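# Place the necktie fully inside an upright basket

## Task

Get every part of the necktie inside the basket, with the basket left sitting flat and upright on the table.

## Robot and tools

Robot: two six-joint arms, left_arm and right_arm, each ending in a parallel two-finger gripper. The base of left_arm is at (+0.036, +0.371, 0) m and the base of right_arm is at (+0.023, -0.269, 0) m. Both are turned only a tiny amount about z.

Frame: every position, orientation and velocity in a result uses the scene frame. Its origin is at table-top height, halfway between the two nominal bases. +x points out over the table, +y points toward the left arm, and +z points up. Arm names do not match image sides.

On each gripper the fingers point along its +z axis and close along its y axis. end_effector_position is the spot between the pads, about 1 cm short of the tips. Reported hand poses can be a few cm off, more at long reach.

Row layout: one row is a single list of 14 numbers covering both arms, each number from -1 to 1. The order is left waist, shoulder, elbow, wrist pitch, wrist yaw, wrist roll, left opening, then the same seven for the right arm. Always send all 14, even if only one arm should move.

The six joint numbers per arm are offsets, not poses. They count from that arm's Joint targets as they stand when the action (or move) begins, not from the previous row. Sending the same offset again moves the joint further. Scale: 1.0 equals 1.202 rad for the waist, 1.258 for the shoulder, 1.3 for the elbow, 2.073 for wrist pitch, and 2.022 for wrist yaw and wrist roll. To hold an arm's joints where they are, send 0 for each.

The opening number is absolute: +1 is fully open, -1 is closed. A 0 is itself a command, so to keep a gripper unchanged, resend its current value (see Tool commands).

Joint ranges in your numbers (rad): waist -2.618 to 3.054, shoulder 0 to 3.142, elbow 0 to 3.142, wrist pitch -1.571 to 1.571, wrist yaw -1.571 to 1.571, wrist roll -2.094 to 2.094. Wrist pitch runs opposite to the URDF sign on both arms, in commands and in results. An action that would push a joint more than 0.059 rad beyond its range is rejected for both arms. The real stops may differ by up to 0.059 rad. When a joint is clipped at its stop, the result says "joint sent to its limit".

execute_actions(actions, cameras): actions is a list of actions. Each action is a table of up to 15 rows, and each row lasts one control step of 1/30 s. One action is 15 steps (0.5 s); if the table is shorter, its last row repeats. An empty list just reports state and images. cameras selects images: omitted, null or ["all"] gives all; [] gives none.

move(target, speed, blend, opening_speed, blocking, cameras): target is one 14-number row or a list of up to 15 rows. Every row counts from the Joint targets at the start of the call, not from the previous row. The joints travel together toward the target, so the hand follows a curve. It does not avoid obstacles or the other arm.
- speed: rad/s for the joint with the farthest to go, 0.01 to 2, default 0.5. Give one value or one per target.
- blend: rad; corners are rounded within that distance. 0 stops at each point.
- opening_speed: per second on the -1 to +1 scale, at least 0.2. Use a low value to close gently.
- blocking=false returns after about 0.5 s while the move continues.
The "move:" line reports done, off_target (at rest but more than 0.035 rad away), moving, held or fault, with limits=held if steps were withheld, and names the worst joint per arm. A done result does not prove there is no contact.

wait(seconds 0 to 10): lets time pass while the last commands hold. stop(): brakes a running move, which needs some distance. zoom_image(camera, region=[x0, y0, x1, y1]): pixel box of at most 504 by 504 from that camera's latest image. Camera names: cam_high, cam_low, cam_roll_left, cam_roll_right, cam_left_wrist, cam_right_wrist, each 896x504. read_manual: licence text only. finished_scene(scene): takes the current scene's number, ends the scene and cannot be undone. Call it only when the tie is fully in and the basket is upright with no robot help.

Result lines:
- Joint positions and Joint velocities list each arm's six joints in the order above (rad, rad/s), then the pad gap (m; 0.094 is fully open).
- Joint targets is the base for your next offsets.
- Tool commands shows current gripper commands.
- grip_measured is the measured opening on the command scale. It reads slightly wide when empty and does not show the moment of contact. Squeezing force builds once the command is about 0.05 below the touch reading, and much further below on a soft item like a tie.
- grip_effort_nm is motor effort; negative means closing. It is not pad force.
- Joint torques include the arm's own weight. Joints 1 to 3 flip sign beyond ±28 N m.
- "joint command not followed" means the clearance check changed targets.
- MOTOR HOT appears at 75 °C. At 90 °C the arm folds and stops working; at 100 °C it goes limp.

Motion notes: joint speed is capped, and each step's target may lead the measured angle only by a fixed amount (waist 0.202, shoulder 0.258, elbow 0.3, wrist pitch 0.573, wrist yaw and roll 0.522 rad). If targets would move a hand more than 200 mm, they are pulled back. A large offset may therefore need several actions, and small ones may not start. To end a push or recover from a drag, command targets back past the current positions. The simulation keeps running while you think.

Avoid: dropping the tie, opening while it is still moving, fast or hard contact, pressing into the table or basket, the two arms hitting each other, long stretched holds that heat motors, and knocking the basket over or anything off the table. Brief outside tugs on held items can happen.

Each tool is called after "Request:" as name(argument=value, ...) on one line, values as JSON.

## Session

Request:
execute_actions(actions=[])

Scene clock: 0.00 s.
left_arm: end_effector_position=(+0.3107, -0.1151, +0.2620) grip_measured=+1.000 grip_effort_nm=n/a end_effector_quat_wxyz=(+0.242, +0.171, +0.896, -0.329) | right_arm: end_effector_position=(+0.4923, -0.5569, +0.1469) grip_measured=+1.000 grip_effort_nm=n/a end_effector_quat_wxyz=(+0.611, +0.436, +0.505, -0.426)
Joint positions: left_arm=[-1.019 2.002 2.039 0.767 0.066 -0.69 0.094] | right_arm=[-0.242 2.366 1.263 -1.325 1.043 -0.088 0.094]
Joint velocities: within noise
Joint torques (N m): no reading
Motor temperatures (°C): left_arm=[21 30 29 27 20 24 22] | right_arm=[24 25 27 25 25 23 21]
Heat: left arm: 30 °C; right arm: 27 °C.
Joint targets: left_arm=[-1.019 1.980 2.054 0.754 0.062 -0.685] | right_arm=[-0.242 2.356 1.270 -1.325 1.040 -0.089]
Tool commands: left_gripper/opening=+1.0 right_gripper/opening=+1.0

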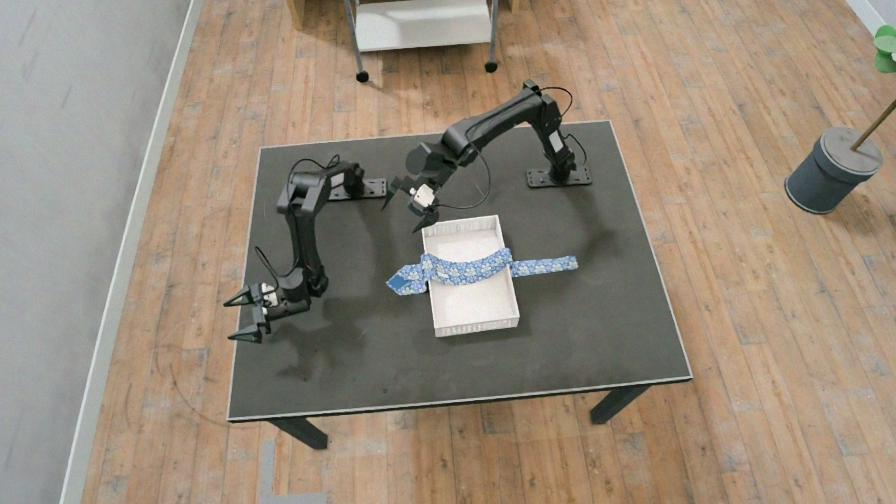

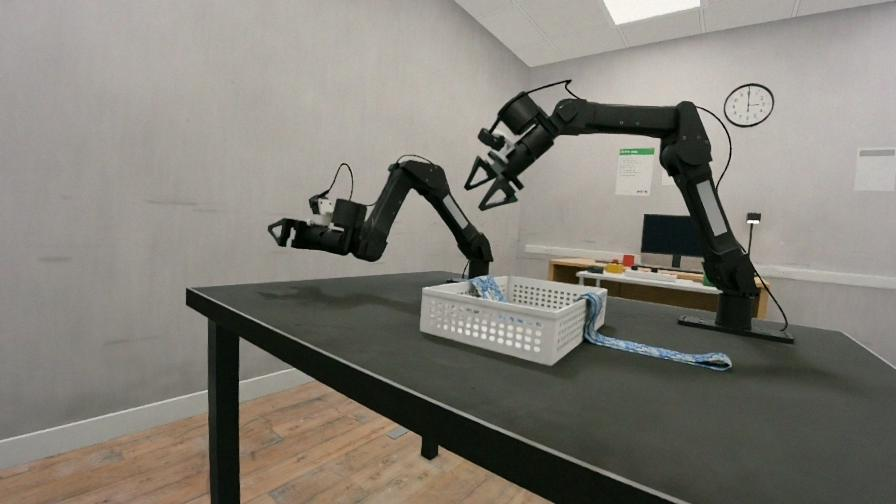

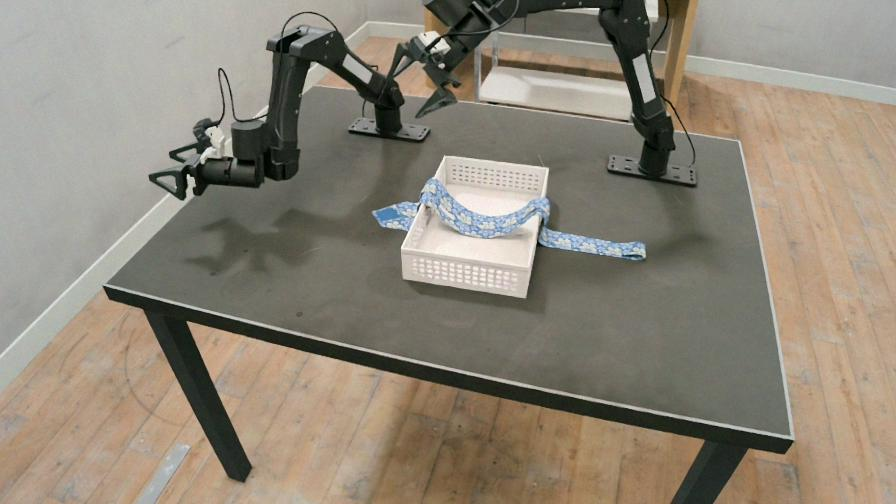

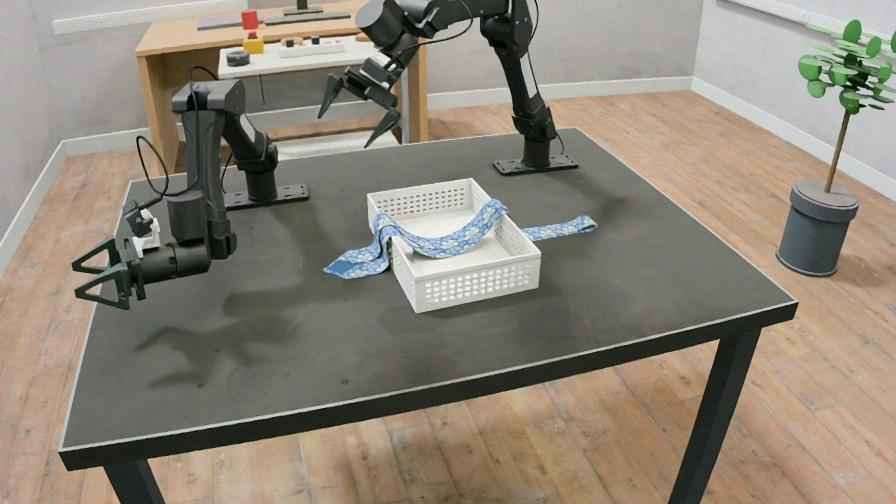

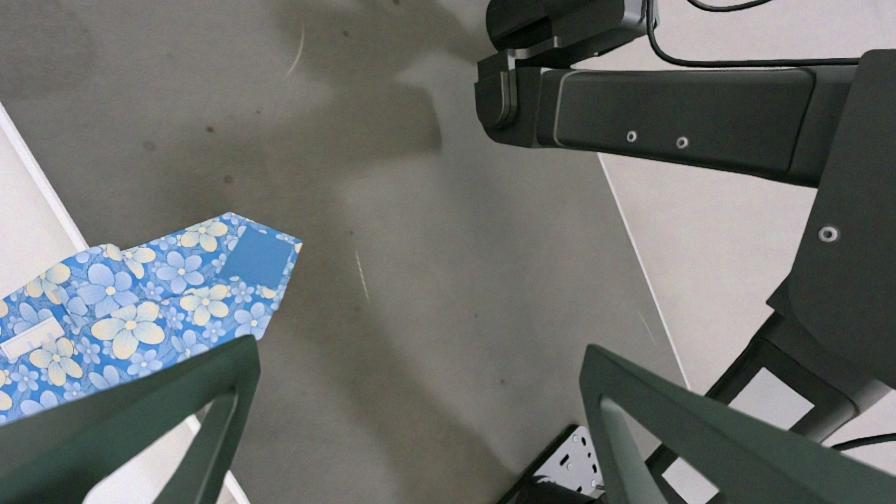

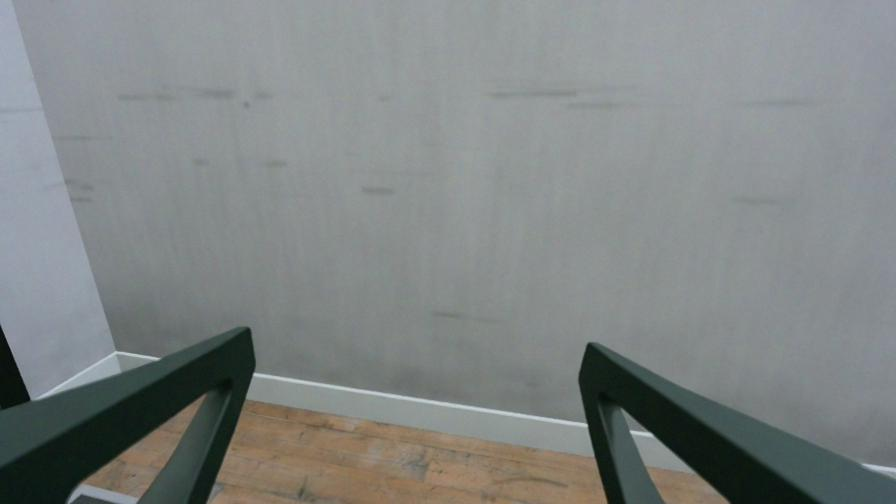

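Request:
move(target=[0.2221, 0.1246, 0.1203, 0.2989, -0.0307, 0.7047, 1, 0,0,0,0,0,0,1], speed=0.9)

Scene clock: 12.43 s.
left_arm: end_effector_position=(+0.3693, +0.0475, +0.1731) grip_measured=+1.000 grip_effort_nm=-0.027 end_effector_quat_wxyz=(+0.126, +0.677, +0.725, -0.005) | right_arm: end_effector_position=(+0.4923, -0.5569, +0.1469) grip_measured=+1.000 grip_effort_nm=-0.017 end_effector_quat_wxyz=(+0.611, +0.436, +0.505, -0.426)
Joint positions: left_arm=[-0.752 2.13 2.175 1.363 0.005 0.731 0.094] | right_arm=[-0.242 2.366 1.263 -1.325 1.043 -0.088 0.094]
Joint torques (N m): left_arm=[0.1 -10.77 8.88 -0.45 -0.03 0.09] | right_arm=[0.02 -14.08 6.39 -1.69 -0.15 0.01]
Motor temperatures (°C): left_arm=[21 34 32 29 20 24 21] | right_arm=[24 32 29 26 25 23 21]
Heat: left arm: 34 °C; right arm: 32 °C.
Joint targets: left_arm=[-0.752 2.137 2.210 1.374 0.000 0.740] | right_arm=[-0.242 2.356 1.270 -1.325 1.040 -0.089]
move: done

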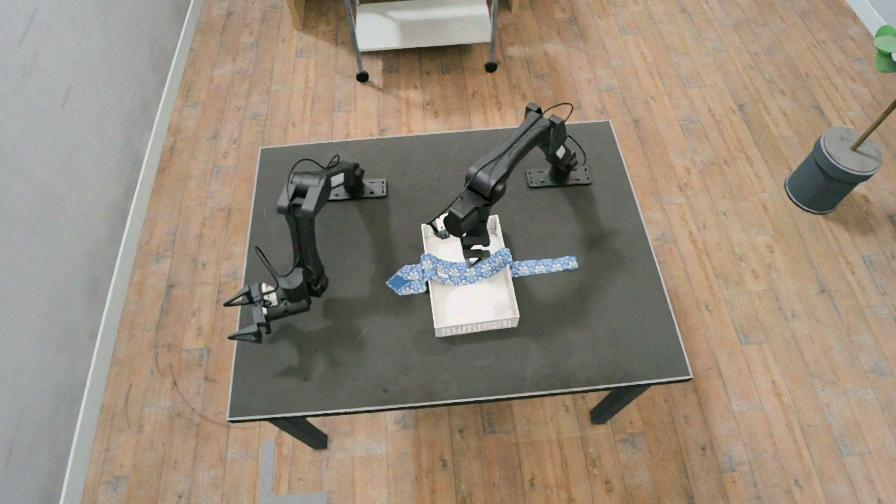

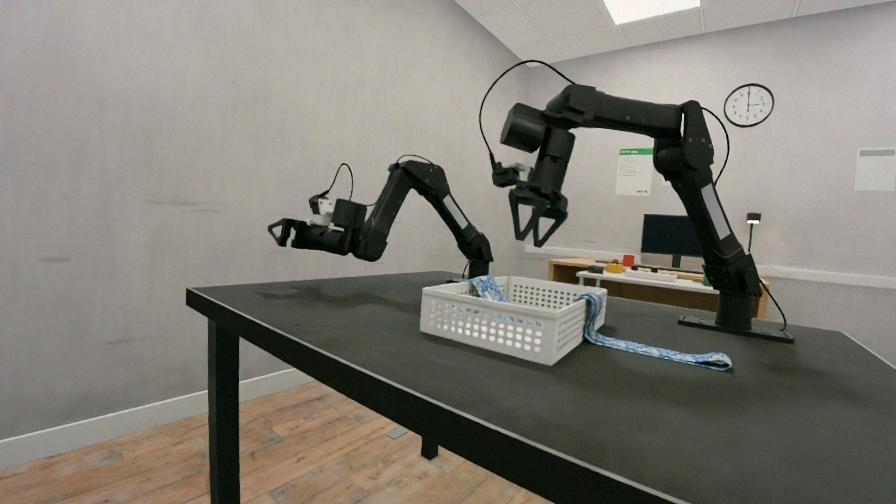

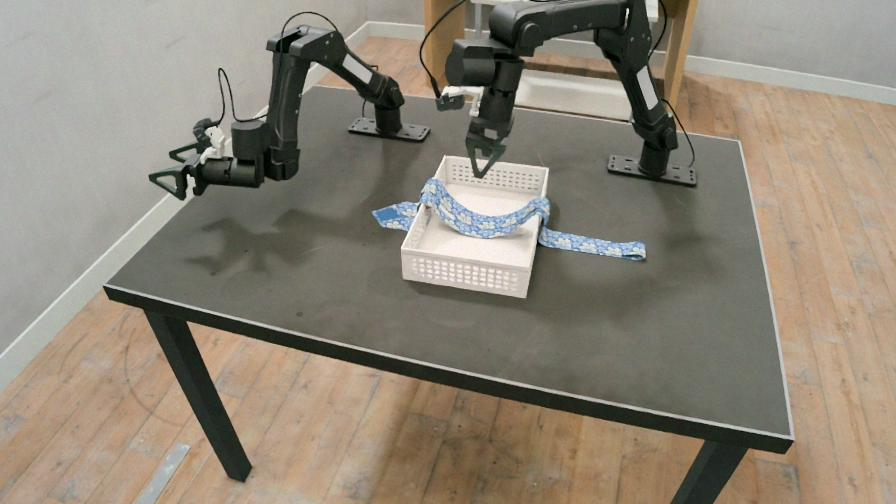

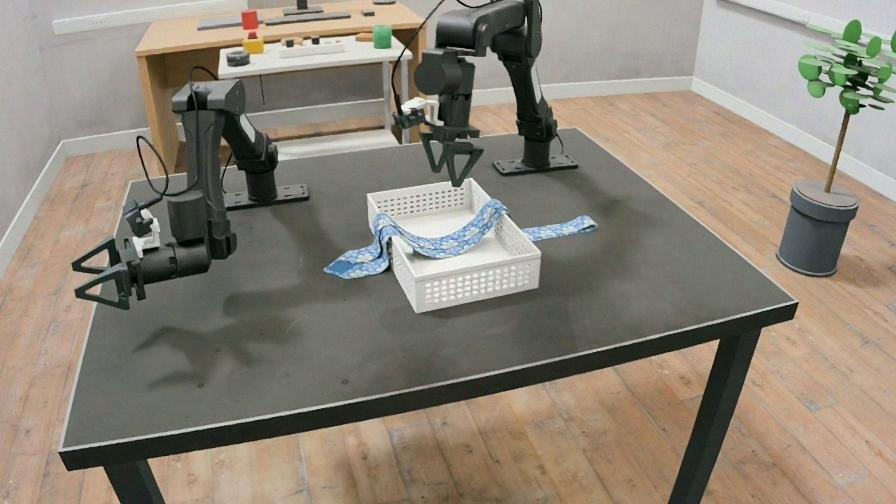

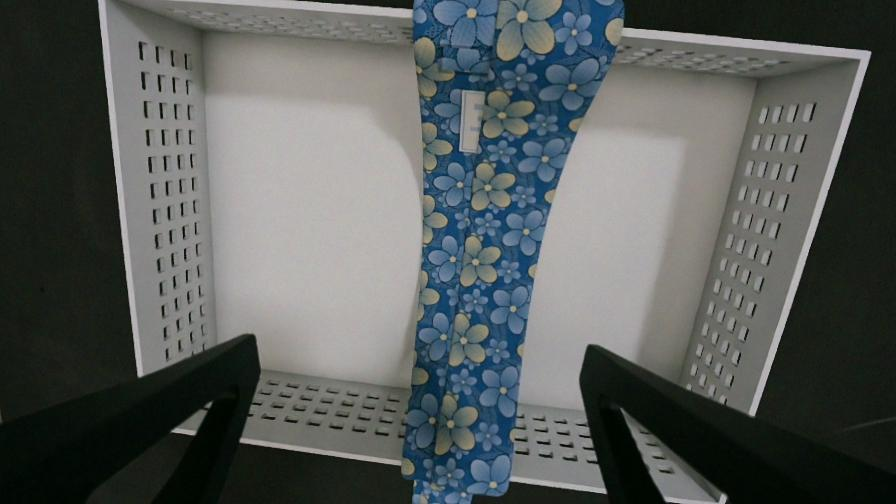

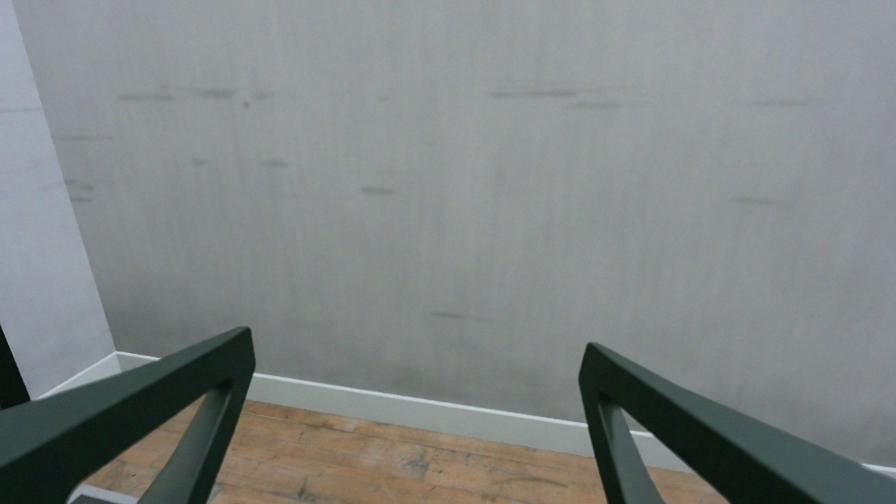

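Request:
move(target=[0.0043, 0.0694, -0.3132, -0.1425, 0, 0, 1, 0,0,0,0,0,0,1], speed=0.35, cameras=["cam_left_wrist","cam_low","cam_roll_left"])

Scene clock: 23.50 s.
left_arm: end_effector_position=(+0.3537, +0.0627, +0.0367) grip_measured=+1.000 grip_effort_nm=-0.027 end_effector_quat_wxyz=(+0.028, +0.682, +0.731, -0.003) | right_arm: end_effector_position=(+0.4923, -0.5569, +0.1469) grip_measured=+1.000 grip_effort_nm=-0.012 end_effector_quat_wxyz=(+0.611, +0.436, +0.505, -0.426)
Joint positions: left_arm=[-0.752 2.223 1.809 1.1 0.005 0.731 0.094] | right_arm=[-0.242 2.366 1.263 -1.325 1.043 -0.088 0.094]
Joint torques (N m): left_arm=[0.53 -11.81 5.31 -0.42 -0.03 0.09] | right_arm=[0.06 -14.06 6.45 -1.67 -0.14 -0.01]
Motor temperatures (°C): left_arm=[21 37 32 28 20 24 21] | right_arm=[24 37 30 27 25 23 21]
Heat: left arm: 37 °C; right arm: 37 °C.
Joint targets: left_arm=[-0.747 2.224 1.803 1.078 0.000 0.740] | right_arm=[-0.242 2.356 1.270 -1.325 1.040 -0.089]
move: done
Images, in order: cam_low, cam_roll_left, cam_left_wrist.

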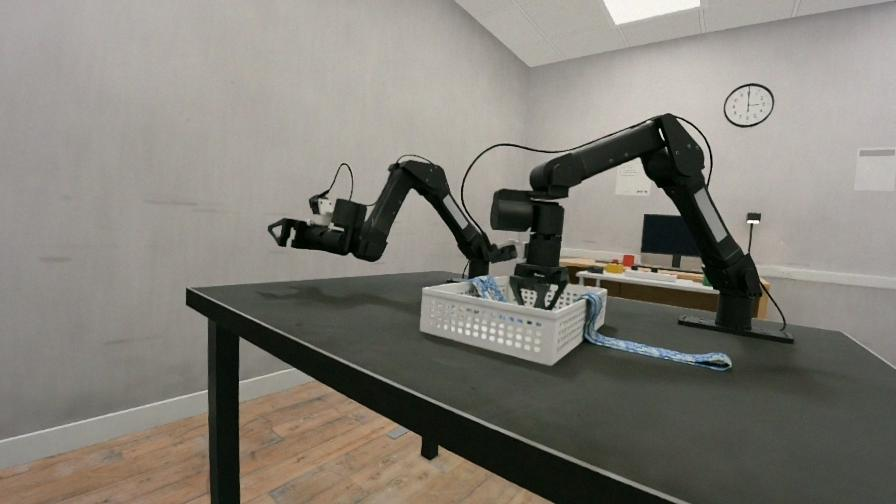

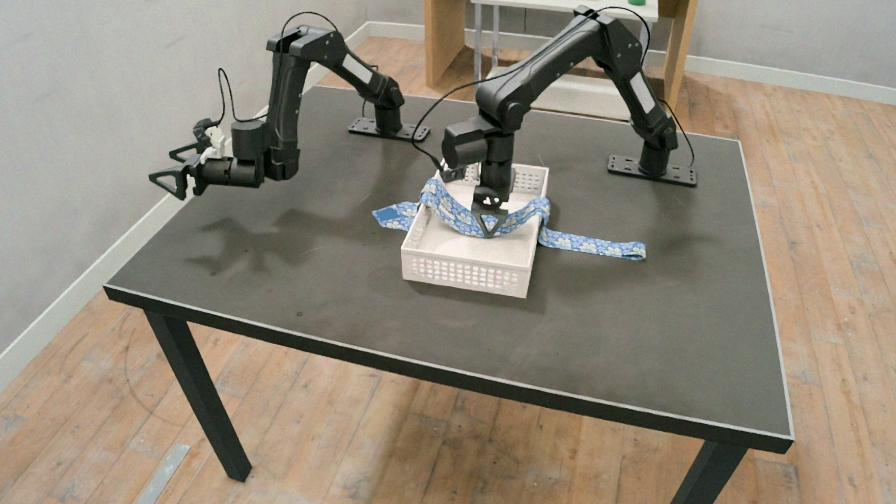

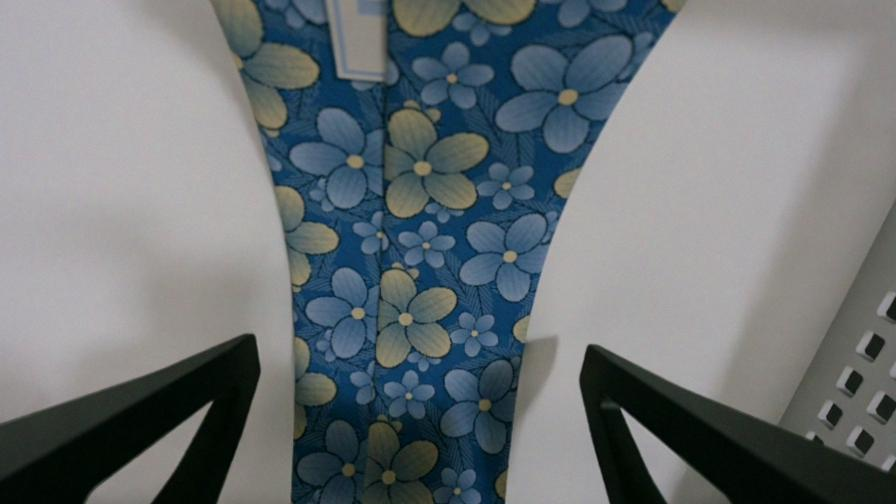

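Request:
move(target=[[0, 0.0103, -0.0274, -0.0229, 0, 0, 1, 0,0,0,0,0,0,1],[0, 0.0103, -0.0274, -0.0229, 0, 0, -1, 0,0,0,0,0,0,1]], speed=0.15, opening_speed=1.5, cameras=["cam_left_wrist","cam_roll_left"])

Scene clock: 28.07 s.
left_arm: end_effector_position=(+0.3563, +0.0611, +0.0265) grip_measured=-0.896 grip_effort_nm=-1.053 end_effector_quat_wxyz=(+0.035, +0.682, +0.731, -0.001) | right_arm: end_effector_position=(+0.4923, -0.5569, +0.1469) grip_measured=+1.000 grip_effort_nm=-0.012 end_effector_quat_wxyz=(+0.611, +0.436, +0.505, -0.426)
Joint positions: left_arm=[-0.752 2.229 1.776 1.048 0.001 0.731 0.005] | right_arm=[-0.242 2.366 1.263 -1.325 1.043 -0.088 0.094]
Joint torques (N m): left_arm=[0.53 -11.25 5.08 -0.41 0 0.08] | right_arm=[-0.05 -14.11 6.45 -1.67 -0.14 0.01]
Joint targets: left_arm=[-0.747 2.237 1.768 1.031 0.000 0.740] | right_arm=[-0.242 2.356 1.270 -1.325 1.040 -0.089]
move: done
Images, in order: cam_roll_left, cam_left_wrist.

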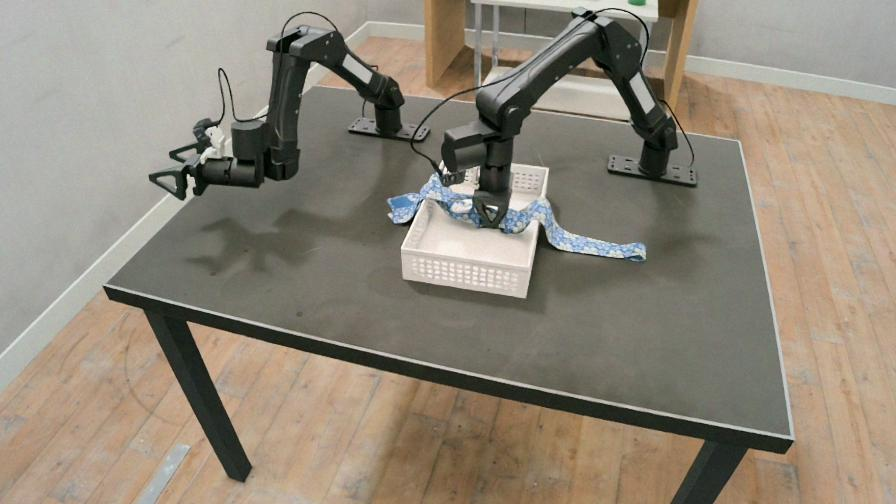

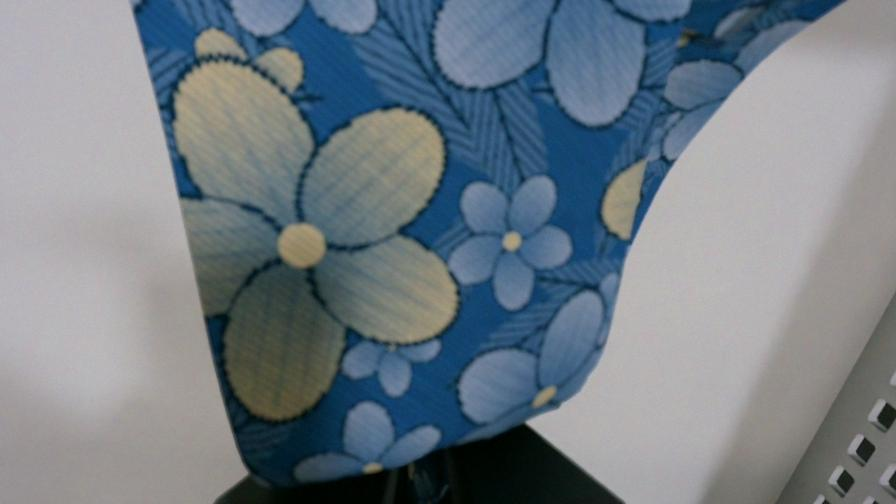

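Request:
move(target=[[0, -0.2455, 0.1406, 0.0924, 0, 0, -1, 0,0,0,0,0,0,1],[0, -0.537, 0.0292, -0.09, 0, 0.148, -1, 0,0,0,0,0,0,1]], speed=0.35, blend=0.08, cameras=["cam_high","cam_low","cam_roll_left","cam_roll_right"])

Scene clock: 34.63 s.
left_arm: end_effector_position=(+0.3570, +0.0604, +0.3444) grip_measured=-0.896 grip_effort_nm=-1.048 end_effector_quat_wxyz=(+0.438, +0.704, +0.556, +0.058) | right_arm: end_effector_position=(+0.4923, -0.5569, +0.1469) grip_measured=+1.000 grip_effort_nm=-0.017 end_effector_quat_wxyz=(+0.611, +0.436, +0.505, -0.426)
Joint positions: left_arm=[-0.752 1.587 1.813 0.883 0.001 1.035 0.005] | right_arm=[-0.242 2.366 1.263 -1.325 1.043 -0.088 0.094]
Joint torques (N m): left_arm=[0.54 -9.14 5.74 -1.75 0 0.04] | right_arm=[0.01 -14.04 6.41 -1.68 -0.14 0]
Joint targets: left_arm=[-0.747 1.561 1.805 0.844 0.000 1.039] | right_arm=[-0.242 2.356 1.270 -1.325 1.040 -0.089]
move: off_target (left_arm); left_arm: the wrist pitch is farthest, 0.038 rad from its target
Images, in order: cam_high, cam_low, cam_roll_left, cam_roll_right.

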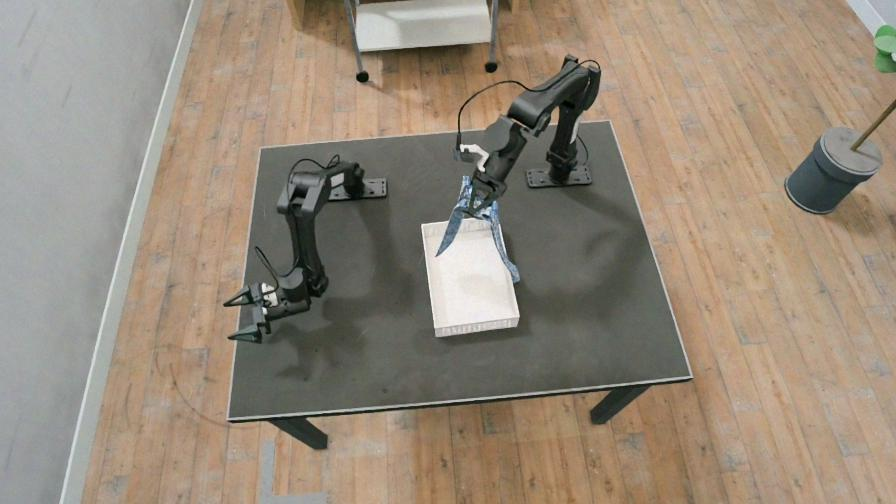

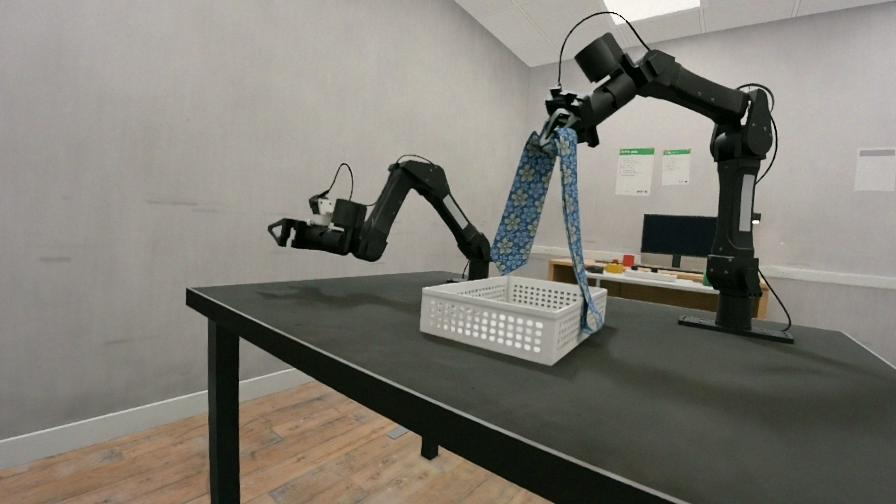

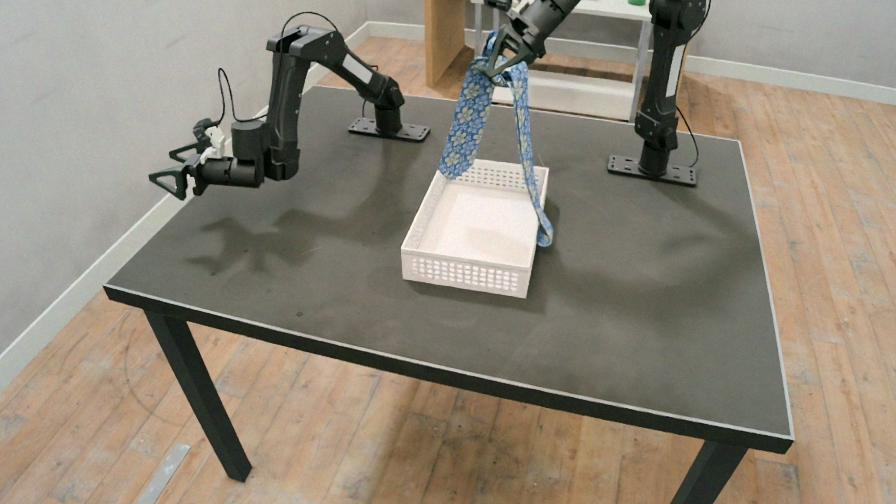

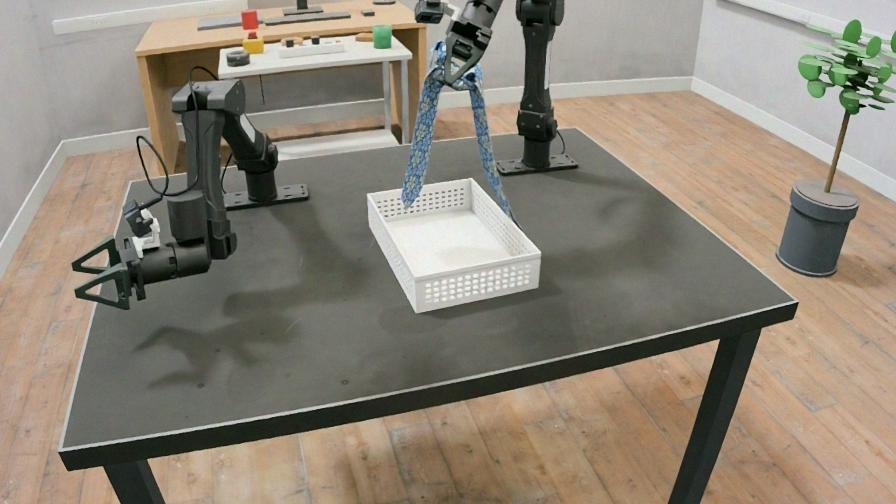

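Request:
move(target=[0, -0.079, 0.0169, -0.1826, 0, 0.129, -1, 0,0,0,0,0,0,1], speed=0.3, cameras=["cam_high","cam_low","cam_roll_left","cam_roll_right"])

Scene clock: 39.63 s.
left_arm: end_effector_position=(+0.3651, +0.0525, +0.4688) grip_measured=-0.896 grip_effort_nm=-1.062 end_effector_quat_wxyz=(+0.615, +0.663, +0.394, +0.166) | right_arm: end_effector_position=(+0.4923, -0.5569, +0.1469) grip_measured=+1.000 grip_effort_nm=-0.017 end_effector_quat_wxyz=(+0.611, +0.436, +0.505, -0.426)
Joint positions: left_arm=[-0.752 1.494 1.813 0.509 0.001 1.298 0.005] | right_arm=[-0.242 2.366 1.263 -1.325 1.043 -0.088 0.094]
Joint torques (N m): left_arm=[0.54 -8.8 7.46 -1.99 -0.01 0.01] | right_arm=[0.01 -14.05 6.39 -1.7 -0.15 -0.01]
Joint targets: left_arm=[-0.747 1.462 1.827 0.466 0.000 1.300] | right_arm=[-0.242 2.356 1.270 -1.325 1.040 -0.089]
move: off_target (left_arm); left_arm: the wrist pitch is farthest, 0.043 rad from its target
Images, in order: cam_high, cam_low, cam_roll_left, cam_roll_right.

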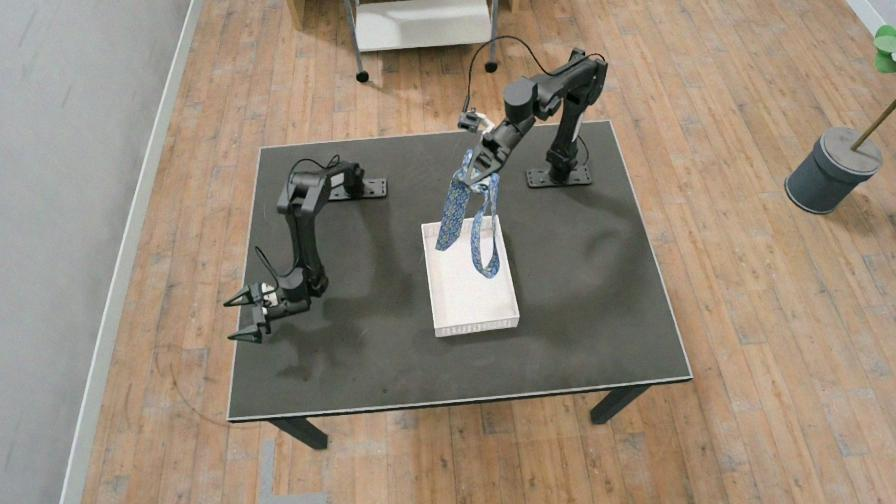

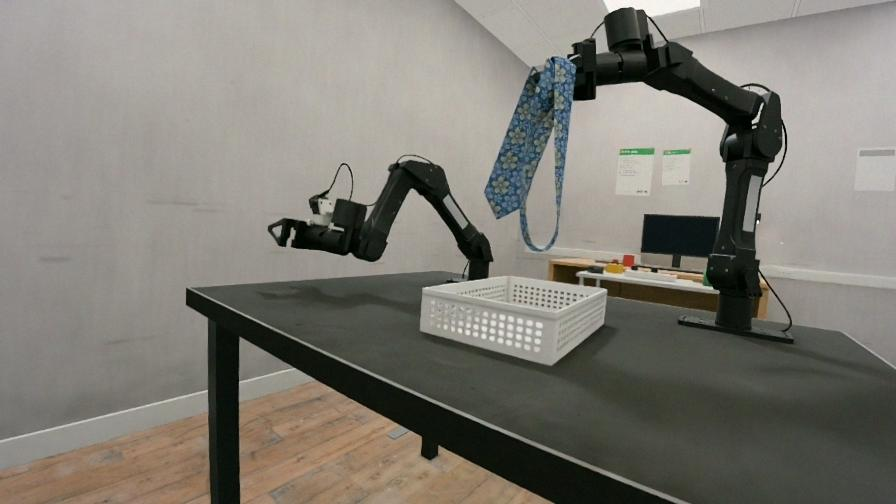

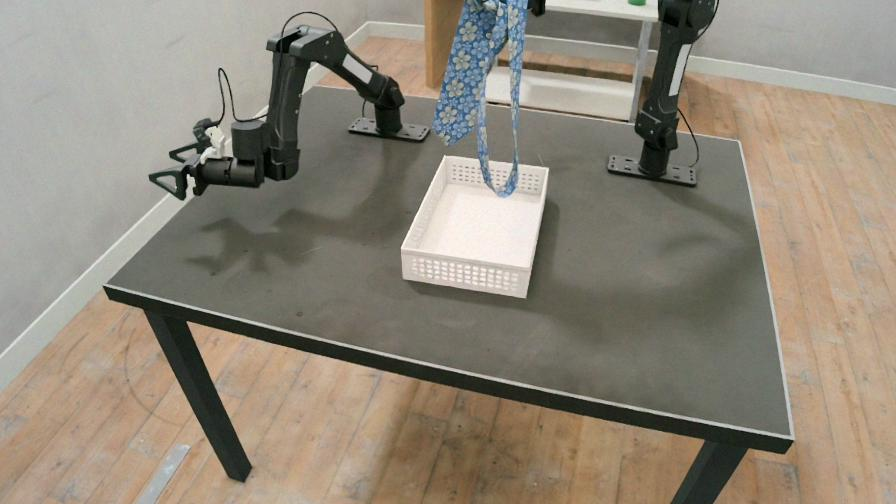

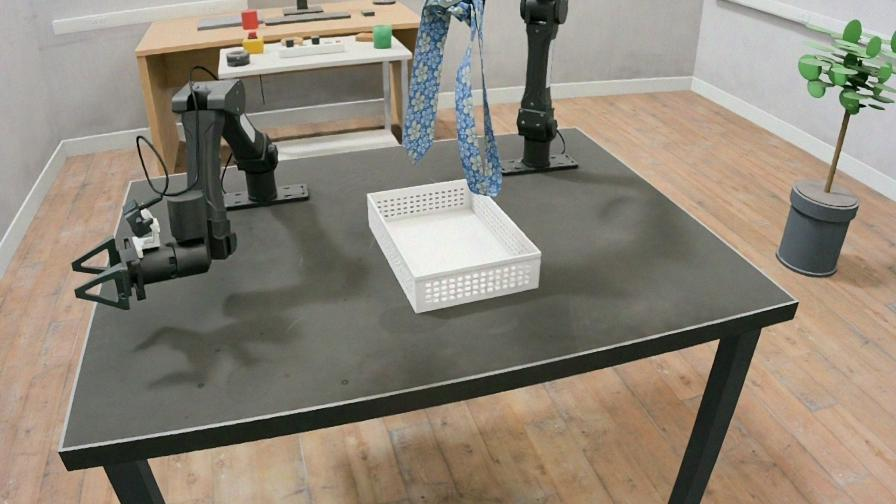

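Request:
move(target=[0.0189, 0.2308, -0.5029, -0.0699, 0, 0, -1, 0,0,0,0,0,0,1], speed=0.3, cameras=["cam_high","cam_low","cam_roll_left","cam_roll_right"])

Scene clock: 46.33 s.
left_arm: end_effector_position=(+0.3705, +0.0611, +0.0966) grip_measured=-0.896 grip_effort_nm=-1.057 end_effector_quat_wxyz=(+0.305, +0.810, +0.493, +0.086) | right_arm: end_effector_position=(+0.4923, -0.5569, +0.1469) grip_measured=+1.000 grip_effort_nm=-0.017 end_effector_quat_wxyz=(+0.611, +0.436, +0.505, -0.426)
Joint positions: left_arm=[-0.731 1.754 1.178 0.35 0.001 1.299 0.005] | right_arm=[-0.242 2.366 1.263 -1.325 1.043 -0.088 0.094]
Joint torques (N m): left_arm=[0.62 -8.77 6.02 -1.34 0 0] | right_arm=[-0.01 -14.02 6.43 -1.69 -0.13 0.01]
Joint targets: left_arm=[-0.724 1.752 1.174 0.321 0.000 1.300] | right_arm=[-0.242 2.356 1.270 -1.325 1.040 -0.089]
move: done
Images, in order: cam_high, cam_low, cam_roll_left, cam_roll_right.

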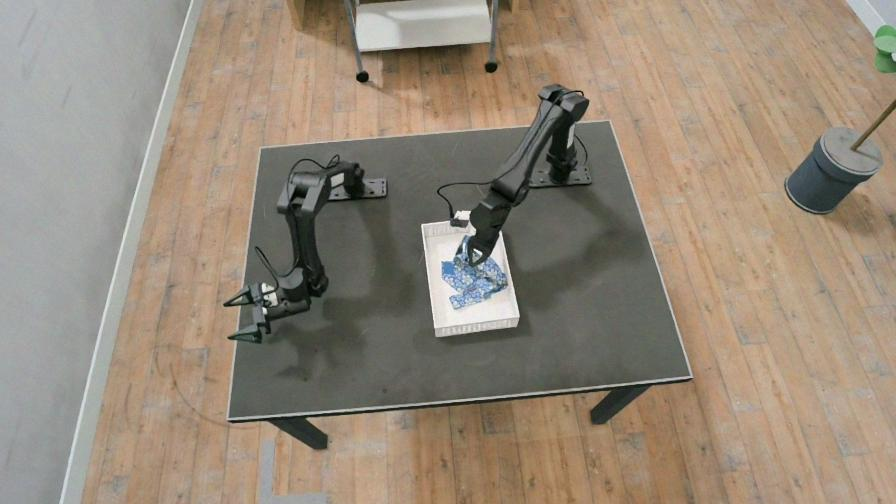

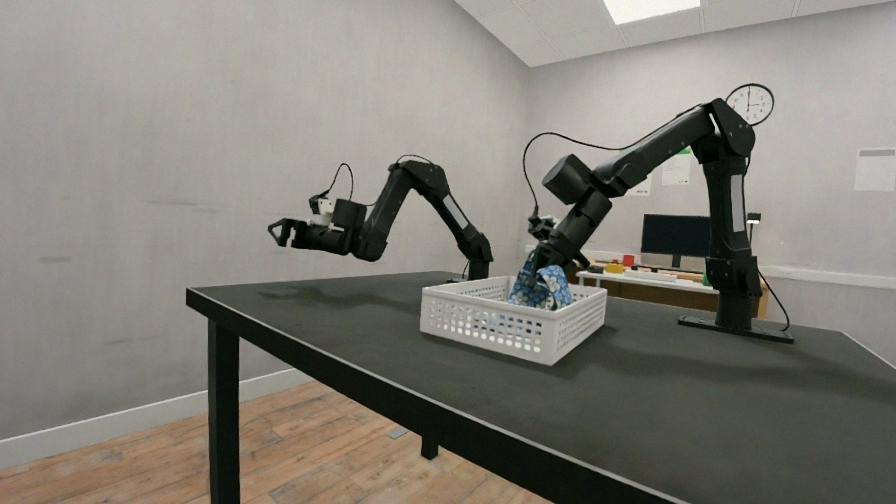

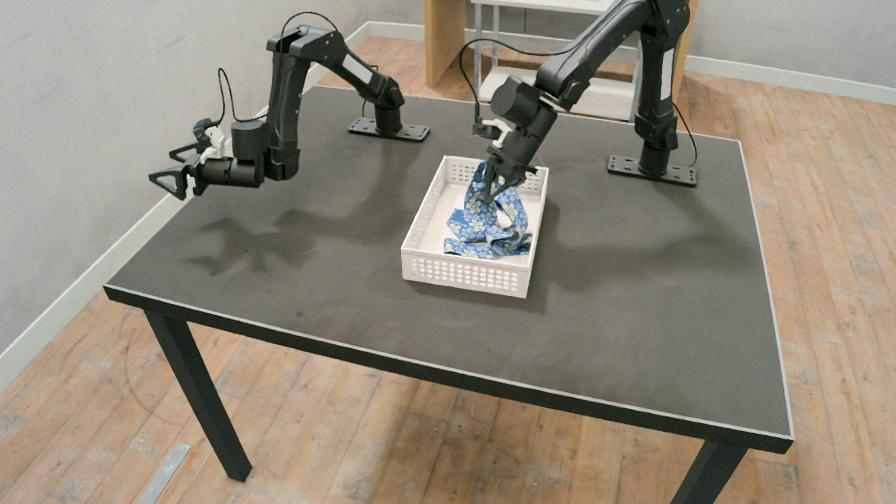

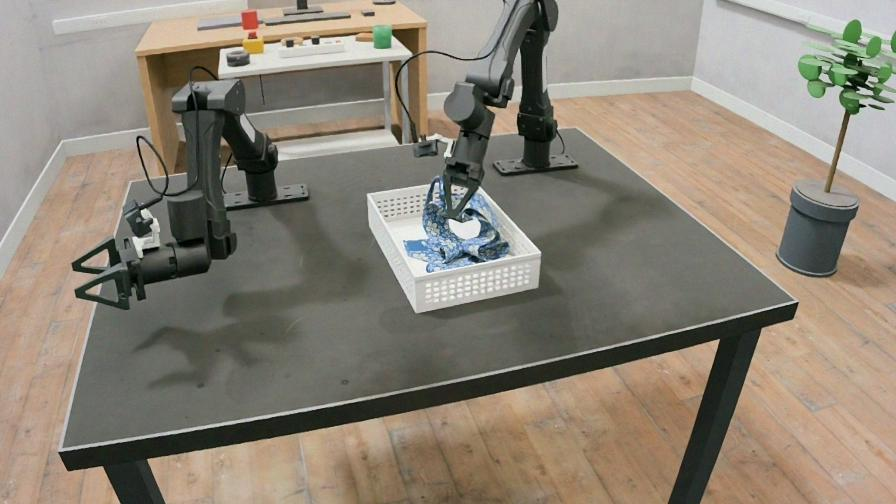

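Request:
move(target=[[0, 0.029, -0.0485, -0.0476, 0, 0, -1, 0,0,0,0,0,0,1],[0, 0.029, -0.0485, -0.0476, 0, 0, 0.3, 0,0,0,0,0,0,1],[0, -0.2849, -0.0433, 0.1462, 0, 0, 0.3, 0,0,0,0,0,0,1]], speed=0.3, opening_speed=1.0, cameras=["cam_high","cam_low","cam_roll_left","cam_roll_right","cam_left_wrist"])

Scene clock: 55.00 s.
left_arm: end_effector_position=(+0.3174, +0.1104, +0.1675) grip_measured=+0.297 grip_effort_nm=0.120 end_effector_quat_wxyz=(+0.310, +0.808, +0.492, +0.087) | right_arm: end_effector_position=(+0.4923, -0.5569, +0.1469) grip_measured=+1.000 grip_effort_nm=-0.017 end_effector_quat_wxyz=(+0.611, +0.436, +0.505, -0.426)
Joint positions: left_arm=[-0.731 1.418 1.118 0.614 0.001 1.299 0.061] | right_arm=[-0.242 2.366 1.263 -1.325 1.043 -0.088 0.094]
Joint torques (N m): left_arm=[0.61 -7.79 6.63 -1.02 -0.01 0] | right_arm=[0.02 -14.08 6.37 -1.67 -0.13 0.01]
Motor temperatures (°C): left_arm=[21 38 32 31 20 24 22] | right_arm=[24 42 30 27 25 23 21]
Heat: left arm: 38 °C; right arm: 42 °C.
Joint targets: left_arm=[-0.724 1.394 1.118 0.624 0.000 1.300] | right_arm=[-0.242 2.356 1.270 -1.325 1.040 -0.089]
move: done
Images, in order: cam_high, cam_low, cam_roll_left, cam_roll_right, cam_left_wrist.

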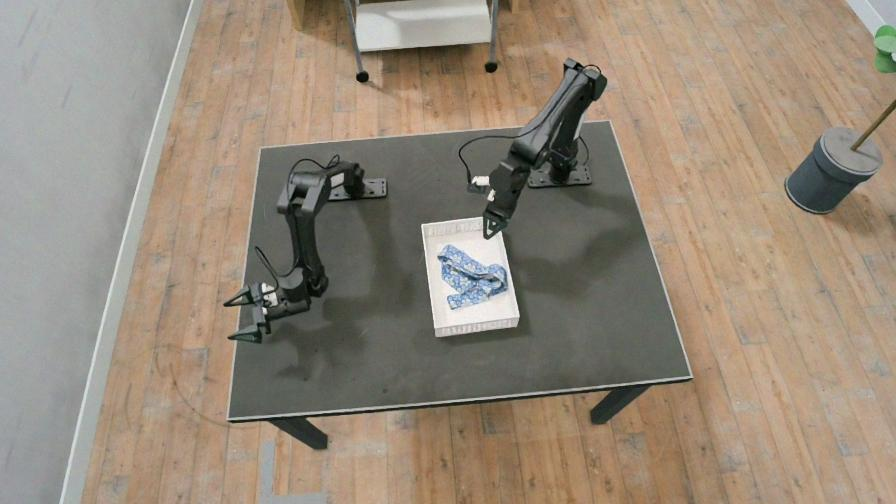

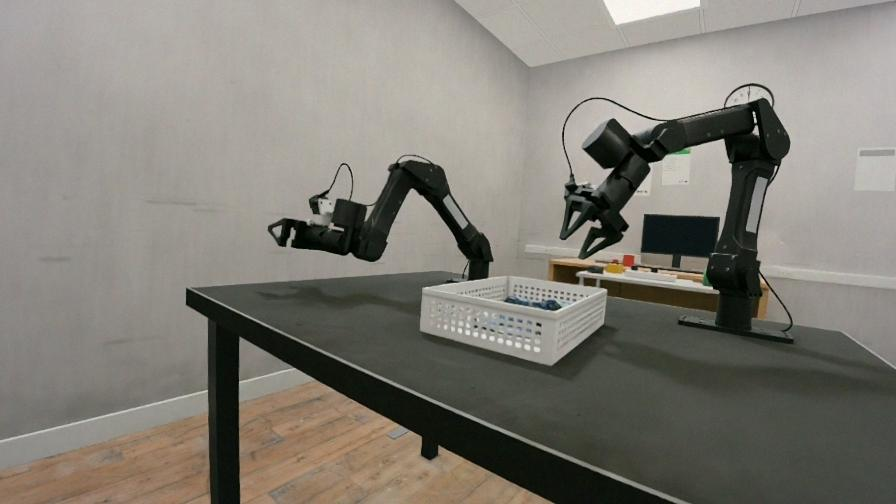

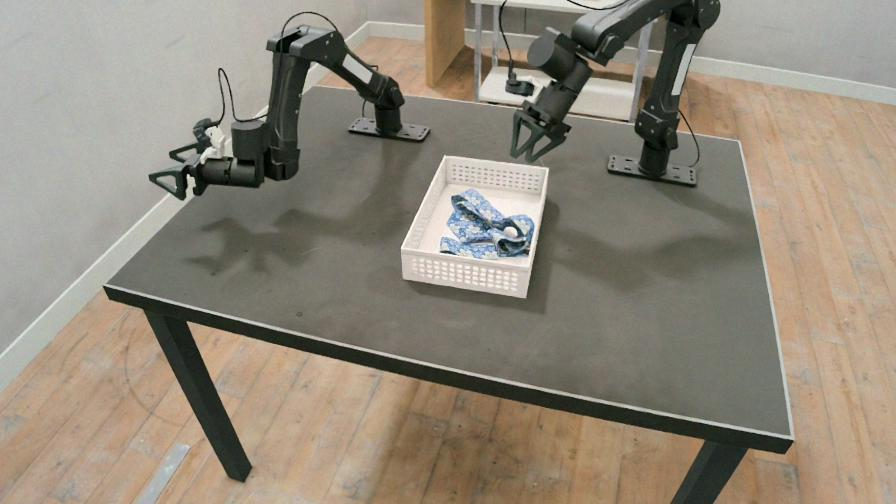

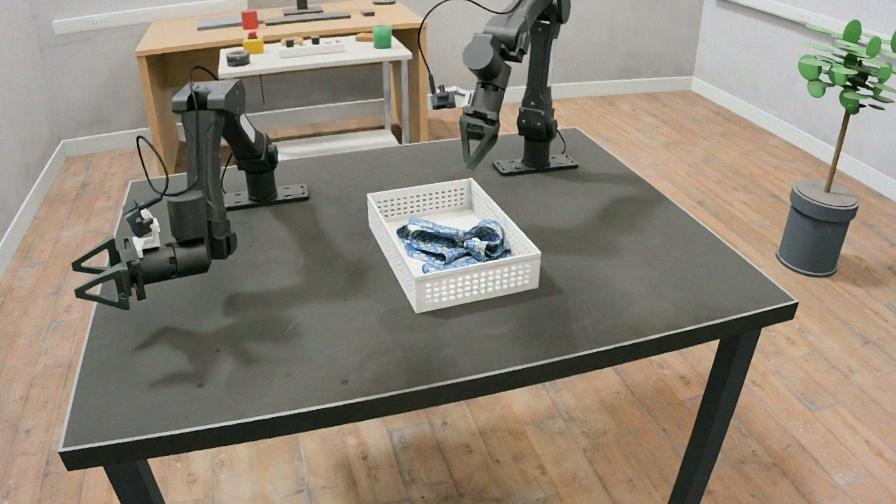

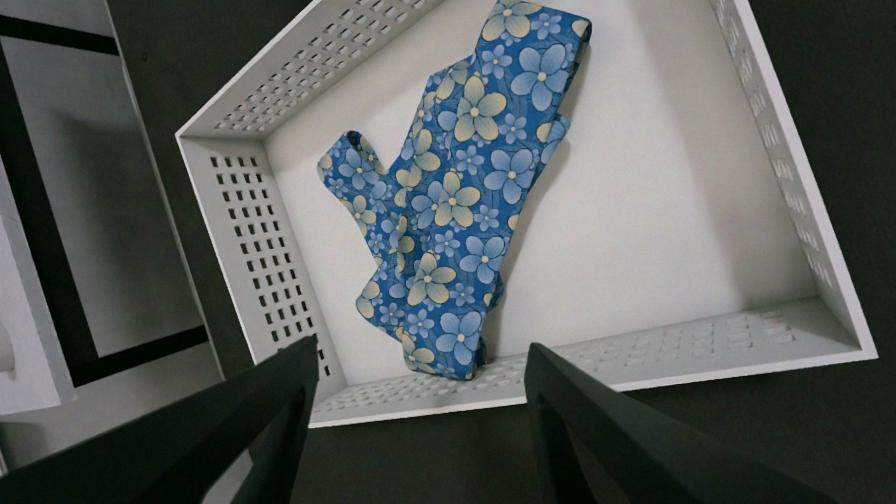

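All of the tie is inside and the basket is flat.

Request:
finished_scene(scene=2)

The scene is finished: the task was done.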